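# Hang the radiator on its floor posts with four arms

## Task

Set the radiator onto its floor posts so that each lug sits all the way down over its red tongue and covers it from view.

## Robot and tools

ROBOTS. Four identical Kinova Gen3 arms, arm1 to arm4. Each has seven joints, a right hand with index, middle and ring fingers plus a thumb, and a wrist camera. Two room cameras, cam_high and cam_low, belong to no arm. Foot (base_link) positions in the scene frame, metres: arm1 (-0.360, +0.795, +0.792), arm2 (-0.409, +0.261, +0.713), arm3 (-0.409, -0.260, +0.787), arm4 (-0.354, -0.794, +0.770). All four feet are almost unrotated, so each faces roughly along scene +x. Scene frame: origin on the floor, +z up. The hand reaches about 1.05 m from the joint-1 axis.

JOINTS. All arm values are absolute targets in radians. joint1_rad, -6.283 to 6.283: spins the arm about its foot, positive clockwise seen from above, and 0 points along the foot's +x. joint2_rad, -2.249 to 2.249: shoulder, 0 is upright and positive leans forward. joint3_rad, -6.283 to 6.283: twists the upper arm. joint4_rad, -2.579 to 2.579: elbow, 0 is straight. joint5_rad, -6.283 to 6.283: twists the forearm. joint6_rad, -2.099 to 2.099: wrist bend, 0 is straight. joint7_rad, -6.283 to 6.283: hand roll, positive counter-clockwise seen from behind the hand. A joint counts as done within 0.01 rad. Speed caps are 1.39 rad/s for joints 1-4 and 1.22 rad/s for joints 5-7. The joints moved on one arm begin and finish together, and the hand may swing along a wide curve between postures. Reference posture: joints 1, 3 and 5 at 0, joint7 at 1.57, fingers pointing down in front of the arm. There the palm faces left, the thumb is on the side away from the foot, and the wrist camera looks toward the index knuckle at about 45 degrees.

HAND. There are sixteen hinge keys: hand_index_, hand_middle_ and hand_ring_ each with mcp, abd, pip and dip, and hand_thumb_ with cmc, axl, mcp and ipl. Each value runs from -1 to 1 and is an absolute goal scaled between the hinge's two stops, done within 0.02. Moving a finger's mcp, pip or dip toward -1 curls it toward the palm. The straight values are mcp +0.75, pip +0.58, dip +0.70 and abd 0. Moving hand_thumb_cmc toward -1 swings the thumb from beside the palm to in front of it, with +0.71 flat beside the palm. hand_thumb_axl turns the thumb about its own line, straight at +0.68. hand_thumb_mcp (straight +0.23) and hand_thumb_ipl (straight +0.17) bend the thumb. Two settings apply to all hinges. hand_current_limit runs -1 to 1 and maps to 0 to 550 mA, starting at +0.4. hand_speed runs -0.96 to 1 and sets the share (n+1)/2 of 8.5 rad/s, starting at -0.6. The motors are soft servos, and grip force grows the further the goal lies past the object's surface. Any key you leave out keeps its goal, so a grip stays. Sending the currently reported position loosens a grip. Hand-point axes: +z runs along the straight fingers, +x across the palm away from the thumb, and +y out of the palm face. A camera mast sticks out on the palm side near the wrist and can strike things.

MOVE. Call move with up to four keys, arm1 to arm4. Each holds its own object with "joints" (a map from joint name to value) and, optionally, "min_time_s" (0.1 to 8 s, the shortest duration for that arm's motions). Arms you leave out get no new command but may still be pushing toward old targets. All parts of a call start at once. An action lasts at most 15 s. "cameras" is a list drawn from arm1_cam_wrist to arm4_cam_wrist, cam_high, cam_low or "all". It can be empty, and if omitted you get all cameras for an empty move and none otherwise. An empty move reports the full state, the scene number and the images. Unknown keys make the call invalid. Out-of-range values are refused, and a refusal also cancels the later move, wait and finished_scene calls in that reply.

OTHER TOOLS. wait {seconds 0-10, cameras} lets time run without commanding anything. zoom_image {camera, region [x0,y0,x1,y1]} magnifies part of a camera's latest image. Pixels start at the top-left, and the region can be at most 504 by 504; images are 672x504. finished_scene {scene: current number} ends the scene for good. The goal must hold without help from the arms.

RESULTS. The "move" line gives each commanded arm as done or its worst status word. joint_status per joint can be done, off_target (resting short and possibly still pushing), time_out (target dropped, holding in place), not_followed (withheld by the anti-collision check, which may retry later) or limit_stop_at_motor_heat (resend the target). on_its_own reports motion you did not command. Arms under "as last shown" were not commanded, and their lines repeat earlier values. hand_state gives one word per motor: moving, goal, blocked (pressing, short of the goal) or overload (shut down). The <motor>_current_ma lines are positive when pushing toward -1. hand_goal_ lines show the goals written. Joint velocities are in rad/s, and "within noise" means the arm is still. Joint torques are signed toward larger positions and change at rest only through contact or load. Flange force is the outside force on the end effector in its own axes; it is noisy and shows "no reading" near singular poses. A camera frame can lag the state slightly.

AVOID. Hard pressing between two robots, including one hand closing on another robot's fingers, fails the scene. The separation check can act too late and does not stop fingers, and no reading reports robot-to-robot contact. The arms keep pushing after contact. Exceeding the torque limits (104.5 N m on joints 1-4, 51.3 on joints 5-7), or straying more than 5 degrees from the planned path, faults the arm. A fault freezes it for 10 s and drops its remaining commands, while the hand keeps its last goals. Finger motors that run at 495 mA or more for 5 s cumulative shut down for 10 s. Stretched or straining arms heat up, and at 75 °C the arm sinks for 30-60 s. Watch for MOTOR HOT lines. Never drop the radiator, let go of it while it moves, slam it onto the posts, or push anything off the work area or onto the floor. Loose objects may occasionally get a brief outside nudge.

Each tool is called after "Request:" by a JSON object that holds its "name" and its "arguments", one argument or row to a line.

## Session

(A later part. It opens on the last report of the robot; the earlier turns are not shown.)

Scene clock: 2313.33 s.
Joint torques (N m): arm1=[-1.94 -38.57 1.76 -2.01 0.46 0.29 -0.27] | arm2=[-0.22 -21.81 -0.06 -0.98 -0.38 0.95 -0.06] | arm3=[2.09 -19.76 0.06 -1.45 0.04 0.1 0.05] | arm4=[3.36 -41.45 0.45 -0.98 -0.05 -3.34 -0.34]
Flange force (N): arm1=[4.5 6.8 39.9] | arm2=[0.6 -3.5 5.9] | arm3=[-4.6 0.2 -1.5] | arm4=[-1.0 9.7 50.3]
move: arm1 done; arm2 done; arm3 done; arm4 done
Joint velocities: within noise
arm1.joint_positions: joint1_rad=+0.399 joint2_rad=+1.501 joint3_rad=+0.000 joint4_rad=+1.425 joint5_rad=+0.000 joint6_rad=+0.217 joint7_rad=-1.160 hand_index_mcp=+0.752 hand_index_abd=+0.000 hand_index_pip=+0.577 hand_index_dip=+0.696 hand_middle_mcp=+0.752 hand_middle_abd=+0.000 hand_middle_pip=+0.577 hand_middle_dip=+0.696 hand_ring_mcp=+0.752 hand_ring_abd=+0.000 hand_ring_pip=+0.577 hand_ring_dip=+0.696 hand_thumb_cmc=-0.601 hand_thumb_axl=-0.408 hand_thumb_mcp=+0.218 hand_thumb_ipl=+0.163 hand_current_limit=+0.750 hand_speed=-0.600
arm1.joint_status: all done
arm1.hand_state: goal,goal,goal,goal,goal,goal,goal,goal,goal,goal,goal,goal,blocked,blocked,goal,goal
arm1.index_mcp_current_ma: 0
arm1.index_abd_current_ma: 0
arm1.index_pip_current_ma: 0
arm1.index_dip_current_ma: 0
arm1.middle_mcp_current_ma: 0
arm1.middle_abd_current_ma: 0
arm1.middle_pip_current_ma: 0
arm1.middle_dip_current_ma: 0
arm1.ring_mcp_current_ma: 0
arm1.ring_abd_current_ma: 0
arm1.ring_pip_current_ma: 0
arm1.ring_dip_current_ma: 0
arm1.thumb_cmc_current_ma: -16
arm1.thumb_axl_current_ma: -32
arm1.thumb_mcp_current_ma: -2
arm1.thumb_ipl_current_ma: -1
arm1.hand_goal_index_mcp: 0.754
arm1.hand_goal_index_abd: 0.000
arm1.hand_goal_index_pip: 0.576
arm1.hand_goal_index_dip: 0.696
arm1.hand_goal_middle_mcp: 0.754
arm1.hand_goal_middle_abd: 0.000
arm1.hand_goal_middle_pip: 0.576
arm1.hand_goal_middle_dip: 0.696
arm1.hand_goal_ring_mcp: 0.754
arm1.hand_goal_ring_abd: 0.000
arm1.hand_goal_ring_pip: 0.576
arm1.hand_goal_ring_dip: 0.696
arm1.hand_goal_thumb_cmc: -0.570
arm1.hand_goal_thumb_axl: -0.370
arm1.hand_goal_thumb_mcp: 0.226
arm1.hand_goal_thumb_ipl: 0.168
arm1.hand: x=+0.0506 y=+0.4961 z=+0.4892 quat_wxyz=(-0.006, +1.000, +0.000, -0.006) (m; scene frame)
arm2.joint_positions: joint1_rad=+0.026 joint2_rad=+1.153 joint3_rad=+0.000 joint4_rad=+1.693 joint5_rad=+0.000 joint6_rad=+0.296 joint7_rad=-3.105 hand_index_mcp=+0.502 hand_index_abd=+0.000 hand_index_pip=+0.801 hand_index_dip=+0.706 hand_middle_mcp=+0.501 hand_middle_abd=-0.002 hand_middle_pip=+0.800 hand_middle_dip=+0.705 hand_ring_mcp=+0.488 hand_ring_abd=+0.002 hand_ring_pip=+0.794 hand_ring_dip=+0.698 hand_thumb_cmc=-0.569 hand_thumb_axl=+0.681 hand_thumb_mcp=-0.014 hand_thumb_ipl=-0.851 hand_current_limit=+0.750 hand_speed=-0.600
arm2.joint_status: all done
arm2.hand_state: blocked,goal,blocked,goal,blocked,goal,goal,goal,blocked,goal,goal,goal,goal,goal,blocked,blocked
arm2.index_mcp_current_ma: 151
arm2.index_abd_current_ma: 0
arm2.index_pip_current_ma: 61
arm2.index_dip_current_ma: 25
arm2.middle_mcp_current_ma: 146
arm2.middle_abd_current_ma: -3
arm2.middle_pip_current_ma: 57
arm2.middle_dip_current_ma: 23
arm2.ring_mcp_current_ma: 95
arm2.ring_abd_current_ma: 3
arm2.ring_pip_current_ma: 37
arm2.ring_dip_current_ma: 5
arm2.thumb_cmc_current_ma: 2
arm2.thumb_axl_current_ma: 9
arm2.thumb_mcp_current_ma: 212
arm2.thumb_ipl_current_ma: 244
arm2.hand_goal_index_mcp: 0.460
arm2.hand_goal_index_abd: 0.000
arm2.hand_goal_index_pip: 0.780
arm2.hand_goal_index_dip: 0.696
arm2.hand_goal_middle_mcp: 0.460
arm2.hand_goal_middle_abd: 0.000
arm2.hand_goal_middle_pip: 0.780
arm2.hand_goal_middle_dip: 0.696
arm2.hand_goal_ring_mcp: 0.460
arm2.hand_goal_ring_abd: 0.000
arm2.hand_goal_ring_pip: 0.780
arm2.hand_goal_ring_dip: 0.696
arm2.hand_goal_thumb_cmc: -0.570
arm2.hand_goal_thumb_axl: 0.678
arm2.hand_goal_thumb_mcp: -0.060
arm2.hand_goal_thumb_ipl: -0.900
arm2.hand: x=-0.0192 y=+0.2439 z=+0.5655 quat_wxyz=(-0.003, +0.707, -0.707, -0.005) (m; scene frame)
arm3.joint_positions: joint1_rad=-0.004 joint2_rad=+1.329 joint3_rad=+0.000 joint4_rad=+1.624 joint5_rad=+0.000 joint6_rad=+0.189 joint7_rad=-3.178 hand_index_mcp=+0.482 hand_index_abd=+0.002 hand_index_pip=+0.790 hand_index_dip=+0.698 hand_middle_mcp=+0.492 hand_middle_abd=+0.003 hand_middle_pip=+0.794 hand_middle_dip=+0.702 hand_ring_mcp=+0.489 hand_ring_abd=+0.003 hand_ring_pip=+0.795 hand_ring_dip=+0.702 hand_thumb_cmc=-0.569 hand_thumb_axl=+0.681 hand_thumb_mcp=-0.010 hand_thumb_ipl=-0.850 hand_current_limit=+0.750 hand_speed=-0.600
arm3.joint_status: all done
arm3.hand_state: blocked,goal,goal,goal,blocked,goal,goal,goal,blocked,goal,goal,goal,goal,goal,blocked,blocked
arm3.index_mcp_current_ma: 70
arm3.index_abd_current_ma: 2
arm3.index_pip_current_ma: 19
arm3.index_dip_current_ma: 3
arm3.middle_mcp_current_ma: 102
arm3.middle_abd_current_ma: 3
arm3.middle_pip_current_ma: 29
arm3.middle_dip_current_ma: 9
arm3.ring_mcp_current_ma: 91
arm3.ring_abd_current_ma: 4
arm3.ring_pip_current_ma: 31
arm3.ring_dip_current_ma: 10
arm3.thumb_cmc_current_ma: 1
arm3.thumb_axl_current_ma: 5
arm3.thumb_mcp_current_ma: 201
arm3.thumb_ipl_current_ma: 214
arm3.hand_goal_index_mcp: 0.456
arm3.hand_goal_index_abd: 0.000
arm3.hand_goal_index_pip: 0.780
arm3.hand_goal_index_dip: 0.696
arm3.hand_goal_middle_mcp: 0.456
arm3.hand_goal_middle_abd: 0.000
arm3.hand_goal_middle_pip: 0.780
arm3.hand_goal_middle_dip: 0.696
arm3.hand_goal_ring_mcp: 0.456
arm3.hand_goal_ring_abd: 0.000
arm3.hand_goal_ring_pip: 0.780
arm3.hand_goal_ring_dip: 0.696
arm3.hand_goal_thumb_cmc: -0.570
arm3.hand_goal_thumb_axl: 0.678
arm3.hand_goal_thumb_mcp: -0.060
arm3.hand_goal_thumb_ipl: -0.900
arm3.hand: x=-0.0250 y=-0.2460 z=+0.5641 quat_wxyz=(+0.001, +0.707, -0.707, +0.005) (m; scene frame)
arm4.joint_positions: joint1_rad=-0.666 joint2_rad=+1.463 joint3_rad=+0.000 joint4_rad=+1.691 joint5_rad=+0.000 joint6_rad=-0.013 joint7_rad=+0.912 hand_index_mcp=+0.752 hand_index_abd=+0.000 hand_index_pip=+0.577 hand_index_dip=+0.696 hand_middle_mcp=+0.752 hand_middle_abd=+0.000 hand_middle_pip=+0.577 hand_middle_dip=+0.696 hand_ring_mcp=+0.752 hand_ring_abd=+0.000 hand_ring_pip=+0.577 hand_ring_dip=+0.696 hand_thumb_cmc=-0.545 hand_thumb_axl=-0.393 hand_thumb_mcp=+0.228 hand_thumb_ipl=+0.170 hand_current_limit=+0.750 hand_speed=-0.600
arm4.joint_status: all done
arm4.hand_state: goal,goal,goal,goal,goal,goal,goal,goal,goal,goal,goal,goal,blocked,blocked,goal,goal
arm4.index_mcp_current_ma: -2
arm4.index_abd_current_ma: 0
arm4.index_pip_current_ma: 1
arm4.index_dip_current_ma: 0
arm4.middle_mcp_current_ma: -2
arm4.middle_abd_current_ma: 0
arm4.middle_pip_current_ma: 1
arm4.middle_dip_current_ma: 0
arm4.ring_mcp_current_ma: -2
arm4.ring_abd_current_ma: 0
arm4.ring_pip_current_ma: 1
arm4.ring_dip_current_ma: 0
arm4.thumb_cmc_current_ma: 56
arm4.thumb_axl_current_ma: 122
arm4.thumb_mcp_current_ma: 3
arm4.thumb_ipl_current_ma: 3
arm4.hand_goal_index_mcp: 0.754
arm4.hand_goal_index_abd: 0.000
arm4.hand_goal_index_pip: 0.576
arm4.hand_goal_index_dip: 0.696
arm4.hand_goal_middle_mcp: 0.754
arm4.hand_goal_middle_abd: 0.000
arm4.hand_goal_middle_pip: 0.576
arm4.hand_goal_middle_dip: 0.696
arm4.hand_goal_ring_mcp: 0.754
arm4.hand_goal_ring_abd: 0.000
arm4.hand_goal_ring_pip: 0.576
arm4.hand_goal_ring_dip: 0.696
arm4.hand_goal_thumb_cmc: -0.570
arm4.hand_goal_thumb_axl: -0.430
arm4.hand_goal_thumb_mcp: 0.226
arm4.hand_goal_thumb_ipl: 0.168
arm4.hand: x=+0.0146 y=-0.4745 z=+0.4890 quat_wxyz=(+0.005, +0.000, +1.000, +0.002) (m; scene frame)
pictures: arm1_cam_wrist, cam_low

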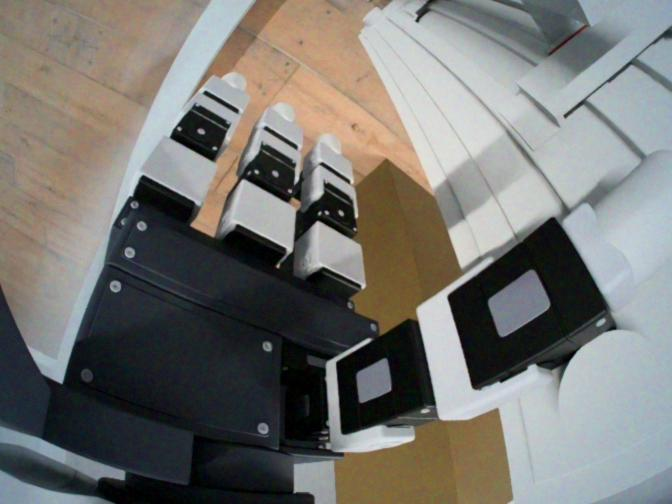

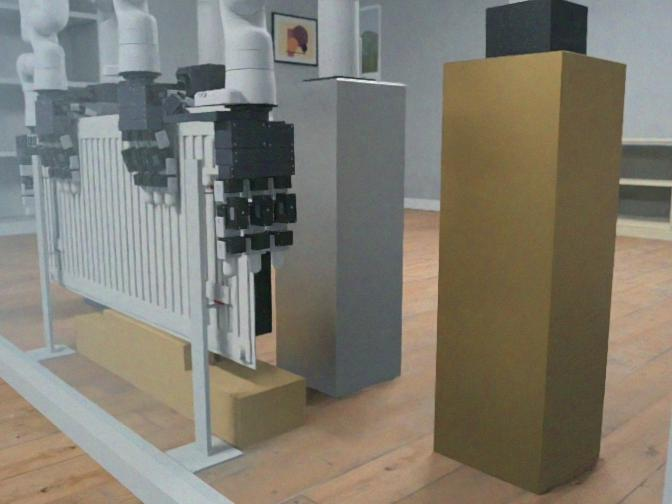

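Request:
{"name": "move", "arguments": {
  "arm1": {"joints":{"joint1_rad":0.3987,"joint2_rad":1.5147,"joint4_rad":1.4111,"joint6_rad":0.2158,"joint7_rad":-1.1601},"min_time_s":2},
  "arm4": {"joints":{"joint1_rad":-0.6664,"joint2_rad":1.4776,"joint4_rad":1.6791,"joint6_rad":-0.0151,"joint7_rad":0.9124},"min_time_s":2},
  "arm2": {"joints":{"joint1_rad":0.0262,"joint2_rad":1.1667,"joint4_rad":1.6863,"joint6_rad":0.2885,"joint7_rad":-3.1054},"min_time_s":2},
  "arm3": {"joints":{"joint1_rad":-0.0045,"joint2_rad":1.3433,"joint4_rad":1.6142,"joint6_rad":0.1841,"joint7_rad":-3.1781},"min_time_s":2},
  "cameras": ["cam_low","arm1_cam_wrist"]
}}

Request:
{"name": "zoom_image", "arguments": {
  "camera": "arm1_cam_wrist",
  "region": [480, 0, 620, 140]
}}

Request:
{"name": "zoom_image", "arguments": {
  "camera": "cam_low",
  "region": [175, 160, 265, 350]
}}

Request:
{"name": "zoom_image", "arguments": {
  "camera": "cam_low",
  "region": [30, 150, 90, 270]
}}

Scene clock: 2320.60 s.
Joint torques (N m): arm1=[-1.81 -38.43 1.84 -1.99 0.49 0.3 -0.3] | arm2=[-0.23 -22.25 -0.03 -1.06 -0.43 0.89 -0.06] | arm3=[2.07 -19.67 0.21 -1.4 0.05 0.11 0.03] | arm4=[3.17 -41.56 0.3 -1.01 0 -3.41 -0.34]
Flange force (N): arm1=[4.5 6.5 39.7] | arm2=[0.6 -3.4 6.6] | arm3=[-4.5 0.2 -1.8] | arm4=[-1.3 9.4 50.4]
move: arm1 done; arm2 done; arm3 done; arm4 done
Joint velocities: within noise
arm1.joint_positions: joint1_rad=+0.399 joint2_rad=+1.515 joint3_rad=+0.000 joint4_rad=+1.411 joint5_rad=+0.000 joint6_rad=+0.216 joint7_rad=-1.160 hand_index_mcp=+0.752 hand_index_abd=+0.000 hand_index_pip=+0.577 hand_index_dip=+0.696 hand_middle_mcp=+0.752 hand_middle_abd=+0.000 hand_middle_pip=+0.577 hand_middle_dip=+0.696 hand_ring_mcp=+0.752 hand_ring_abd=+0.000 hand_ring_pip=+0.577 hand_ring_dip=+0.696 hand_thumb_cmc=-0.601 hand_thumb_axl=-0.408 hand_thumb_mcp=+0.218 hand_thumb_ipl=+0.163 hand_current_limit=+0.750 hand_speed=-0.600
arm1.joint_status: all done
arm1.hand_state: goal,goal,goal,goal,goal,goal,goal,goal,goal,goal,goal,goal,blocked,blocked,goal,goal
arm1.index_mcp_current_ma: 0
arm1.index_abd_current_ma: 0
arm1.index_pip_current_ma: 0
arm1.index_dip_current_ma: 0
arm1.middle_mcp_current_ma: 0
arm1.middle_abd_current_ma: 0
arm1.middle_pip_current_ma: 0
arm1.middle_dip_current_ma: 0
arm1.ring_mcp_current_ma: 0
arm1.ring_abd_current_ma: 0
arm1.ring_pip_current_ma: 0
arm1.ring_dip_current_ma: 0
arm1.thumb_cmc_current_ma: -16
arm1.thumb_axl_current_ma: -32
arm1.thumb_mcp_current_ma: -2
arm1.thumb_ipl_current_ma: -1
arm1.hand_goal_index_mcp: 0.754
arm1.hand_goal_index_abd: 0.000
arm1.hand_goal_index_pip: 0.576
arm1.hand_goal_index_dip: 0.696
arm1.hand_goal_middle_mcp: 0.754
arm1.hand_goal_middle_abd: 0.000
arm1.hand_goal_middle_pip: 0.576
arm1.hand_goal_middle_dip: 0.696
arm1.hand_goal_ring_mcp: 0.754
arm1.hand_goal_ring_abd: 0.000
arm1.hand_goal_ring_pip: 0.576
arm1.hand_goal_ring_dip: 0.696
arm1.hand_goal_thumb_cmc: -0.570
arm1.hand_goal_thumb_axl: -0.370
arm1.hand_goal_thumb_mcp: 0.226
arm1.hand_goal_thumb_ipl: 0.168
arm1.hand: x=+0.0507 y=+0.4961 z=+0.4831 quat_wxyz=(-0.006, +1.000, +0.000, -0.006) (m; scene frame)
arm2.joint_positions: joint1_rad=+0.026 joint2_rad=+1.167 joint3_rad=+0.000 joint4_rad=+1.686 joint5_rad=+0.000 joint6_rad=+0.288 joint7_rad=-3.105 hand_index_mcp=+0.502 hand_index_abd=+0.000 hand_index_pip=+0.801 hand_index_dip=+0.706 hand_middle_mcp=+0.501 hand_middle_abd=-0.002 hand_middle_pip=+0.800 hand_middle_dip=+0.705 hand_ring_mcp=+0.488 hand_ring_abd=+0.002 hand_ring_pip=+0.794 hand_ring_dip=+0.698 hand_thumb_cmc=-0.569 hand_thumb_axl=+0.681 hand_thumb_mcp=-0.014 hand_thumb_ipl=-0.851 hand_current_limit=+0.750 hand_speed=-0.600
arm2.joint_status: all done
arm2.hand_state: blocked,goal,blocked,goal,blocked,goal,goal,goal,blocked,goal,goal,goal,goal,goal,blocked,blocked
arm2.index_mcp_current_ma: 151
arm2.index_abd_current_ma: 0
arm2.index_pip_current_ma: 61
arm2.index_dip_current_ma: 25
arm2.middle_mcp_current_ma: 146
arm2.middle_abd_current_ma: -3
arm2.middle_pip_current_ma: 57
arm2.middle_dip_current_ma: 23
arm2.ring_mcp_current_ma: 95
arm2.ring_abd_current_ma: 3
arm2.ring_pip_current_ma: 37
arm2.ring_dip_current_ma: 5
arm2.thumb_cmc_current_ma: 2
arm2.thumb_axl_current_ma: 9
arm2.thumb_mcp_current_ma: 212
arm2.thumb_ipl_current_ma: 244
arm2.hand_goal_index_mcp: 0.460
arm2.hand_goal_index_abd: 0.000
arm2.hand_goal_index_pip: 0.780
arm2.hand_goal_index_dip: 0.696
arm2.hand_goal_middle_mcp: 0.460
arm2.hand_goal_middle_abd: 0.000
arm2.hand_goal_middle_pip: 0.780
arm2.hand_goal_middle_dip: 0.696
arm2.hand_goal_ring_mcp: 0.460
arm2.hand_goal_ring_abd: 0.000
arm2.hand_goal_ring_pip: 0.780
arm2.hand_goal_ring_dip: 0.696
arm2.hand_goal_thumb_cmc: -0.570
arm2.hand_goal_thumb_axl: 0.678
arm2.hand_goal_thumb_mcp: -0.060
arm2.hand_goal_thumb_ipl: -0.900
arm2.hand: x=-0.0191 y=+0.2439 z=+0.5595 quat_wxyz=(-0.003, +0.707, -0.707, -0.005) (m; scene frame)
arm3.joint_positions: joint1_rad=-0.004 joint2_rad=+1.343 joint3_rad=+0.000 joint4_rad=+1.614 joint5_rad=+0.000 joint6_rad=+0.184 joint7_rad=-3.178 hand_index_mcp=+0.482 hand_index_abd=+0.002 hand_index_pip=+0.790 hand_index_dip=+0.698 hand_middle_mcp=+0.492 hand_middle_abd=+0.003 hand_middle_pip=+0.794 hand_middle_dip=+0.702 hand_ring_mcp=+0.489 hand_ring_abd=+0.004 hand_ring_pip=+0.795 hand_ring_dip=+0.702 hand_thumb_cmc=-0.569 hand_thumb_axl=+0.681 hand_thumb_mcp=-0.010 hand_thumb_ipl=-0.850 hand_current_limit=+0.750 hand_speed=-0.600
arm3.joint_status: all done
arm3.hand_state: blocked,goal,goal,goal,blocked,goal,goal,goal,blocked,goal,goal,goal,goal,goal,blocked,blocked
arm3.index_mcp_current_ma: 70
arm3.index_abd_current_ma: 3
arm3.index_pip_current_ma: 19
arm3.index_dip_current_ma: 3
arm3.middle_mcp_current_ma: 102
arm3.middle_abd_current_ma: 4
arm3.middle_pip_current_ma: 29
arm3.middle_dip_current_ma: 9
arm3.ring_mcp_current_ma: 91
arm3.ring_abd_current_ma: 5
arm3.ring_pip_current_ma: 31
arm3.ring_dip_current_ma: 10
arm3.thumb_cmc_current_ma: 1
arm3.thumb_axl_current_ma: 5
arm3.thumb_mcp_current_ma: 201
arm3.thumb_ipl_current_ma: 214
arm3.hand_goal_index_mcp: 0.456
arm3.hand_goal_index_abd: 0.000
arm3.hand_goal_index_pip: 0.780
arm3.hand_goal_index_dip: 0.696
arm3.hand_goal_middle_mcp: 0.456
arm3.hand_goal_middle_abd: 0.000
arm3.hand_goal_middle_pip: 0.780
arm3.hand_goal_middle_dip: 0.696
arm3.hand_goal_ring_mcp: 0.456
arm3.hand_goal_ring_abd: 0.000
arm3.hand_goal_ring_pip: 0.780
arm3.hand_goal_ring_dip: 0.696
arm3.hand_goal_thumb_cmc: -0.570
arm3.hand_goal_thumb_axl: 0.678
arm3.hand_goal_thumb_mcp: -0.060
arm3.hand_goal_thumb_ipl: -0.900
arm3.hand: x=-0.0250 y=-0.2460 z=+0.5581 quat_wxyz=(+0.001, +0.707, -0.707, +0.005) (m; scene frame)
arm4.joint_positions: joint1_rad=-0.666 joint2_rad=+1.478 joint3_rad=+0.000 joint4_rad=+1.679 joint5_rad=+0.000 joint6_rad=-0.015 joint7_rad=+0.912 hand_index_mcp=+0.752 hand_index_abd=+0.000 hand_index_pip=+0.577 hand_index_dip=+0.696 hand_middle_mcp=+0.752 hand_middle_abd=+0.000 hand_middle_pip=+0.577 hand_middle_dip=+0.696 hand_ring_mcp=+0.752 hand_ring_abd=+0.000 hand_ring_pip=+0.577 hand_ring_dip=+0.696 hand_thumb_cmc=-0.545 hand_thumb_axl=-0.393 hand_thumb_mcp=+0.228 hand_thumb_ipl=+0.170 hand_current_limit=+0.750 hand_speed=-0.600
arm4.joint_status: all done
arm4.hand_state: goal,goal,goal,goal,goal,goal,goal,goal,goal,goal,goal,goal,blocked,blocked,goal,goal
arm4.index_mcp_current_ma: -2
arm4.index_abd_current_ma: 0
arm4.index_pip_current_ma: 1
arm4.index_dip_current_ma: 0
arm4.middle_mcp_current_ma: -2
arm4.middle_abd_current_ma: 0
arm4.middle_pip_current_ma: 1
arm4.middle_dip_current_ma: 0
arm4.ring_mcp_current_ma: -2
arm4.ring_abd_current_ma: 0
arm4.ring_pip_current_ma: 1
arm4.ring_dip_current_ma: 0
arm4.thumb_cmc_current_ma: 56
arm4.thumb_axl_current_ma: 122
arm4.thumb_mcp_current_ma: 3
arm4.thumb_ipl_current_ma: 3
arm4.hand_goal_index_mcp: 0.754
arm4.hand_goal_index_abd: 0.000
arm4.hand_goal_index_pip: 0.576
arm4.hand_goal_index_dip: 0.696
arm4.hand_goal_middle_mcp: 0.754
arm4.hand_goal_middle_abd: 0.000
arm4.hand_goal_middle_pip: 0.576
arm4.hand_goal_middle_dip: 0.696
arm4.hand_goal_ring_mcp: 0.754
arm4.hand_goal_ring_abd: 0.000
arm4.hand_goal_ring_pip: 0.576
arm4.hand_goal_ring_dip: 0.696
arm4.hand_goal_thumb_cmc: -0.570
arm4.hand_goal_thumb_axl: -0.430
arm4.hand_goal_thumb_mcp: 0.226
arm4.hand_goal_thumb_ipl: 0.168
arm4.hand: x=+0.0147 y=-0.4744 z=+0.4830 quat_wxyz=(+0.005, +0.000, +1.000, +0.002) (m; scene frame)
pictures: arm1_cam_wrist, cam_low

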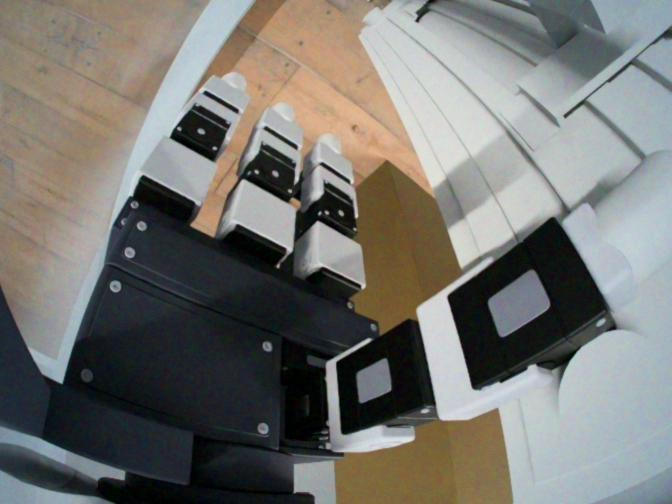

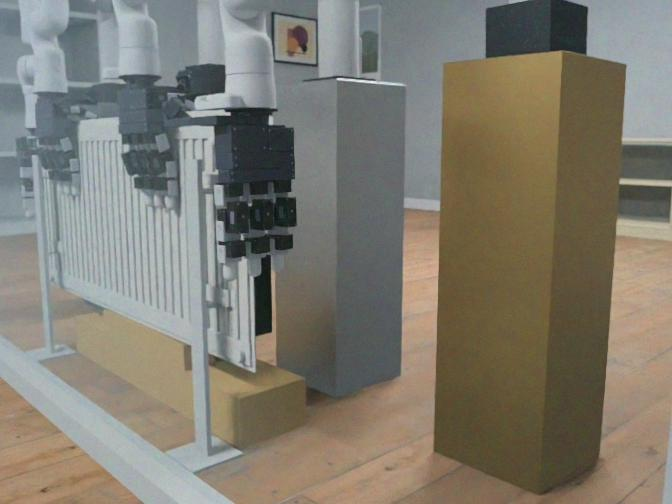

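Scaled by 3.600 from the camera's 672x504 image, which has a finer 960x720 frame.

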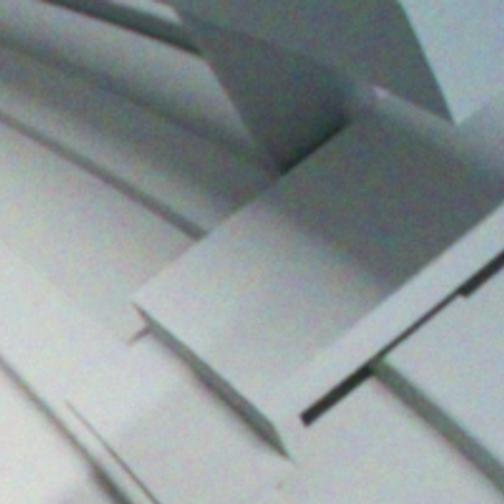

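Scaled by 2.653 from the camera's 672x504 image, which has a finer 960x720 frame.

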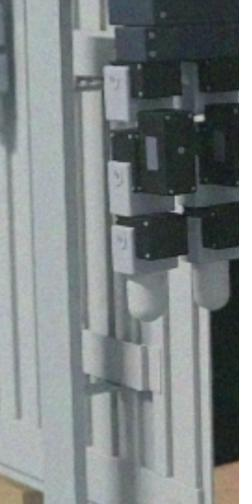

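Scaled by 4.200 from the camera's 672x504 image, which has a finer 960x720 frame.

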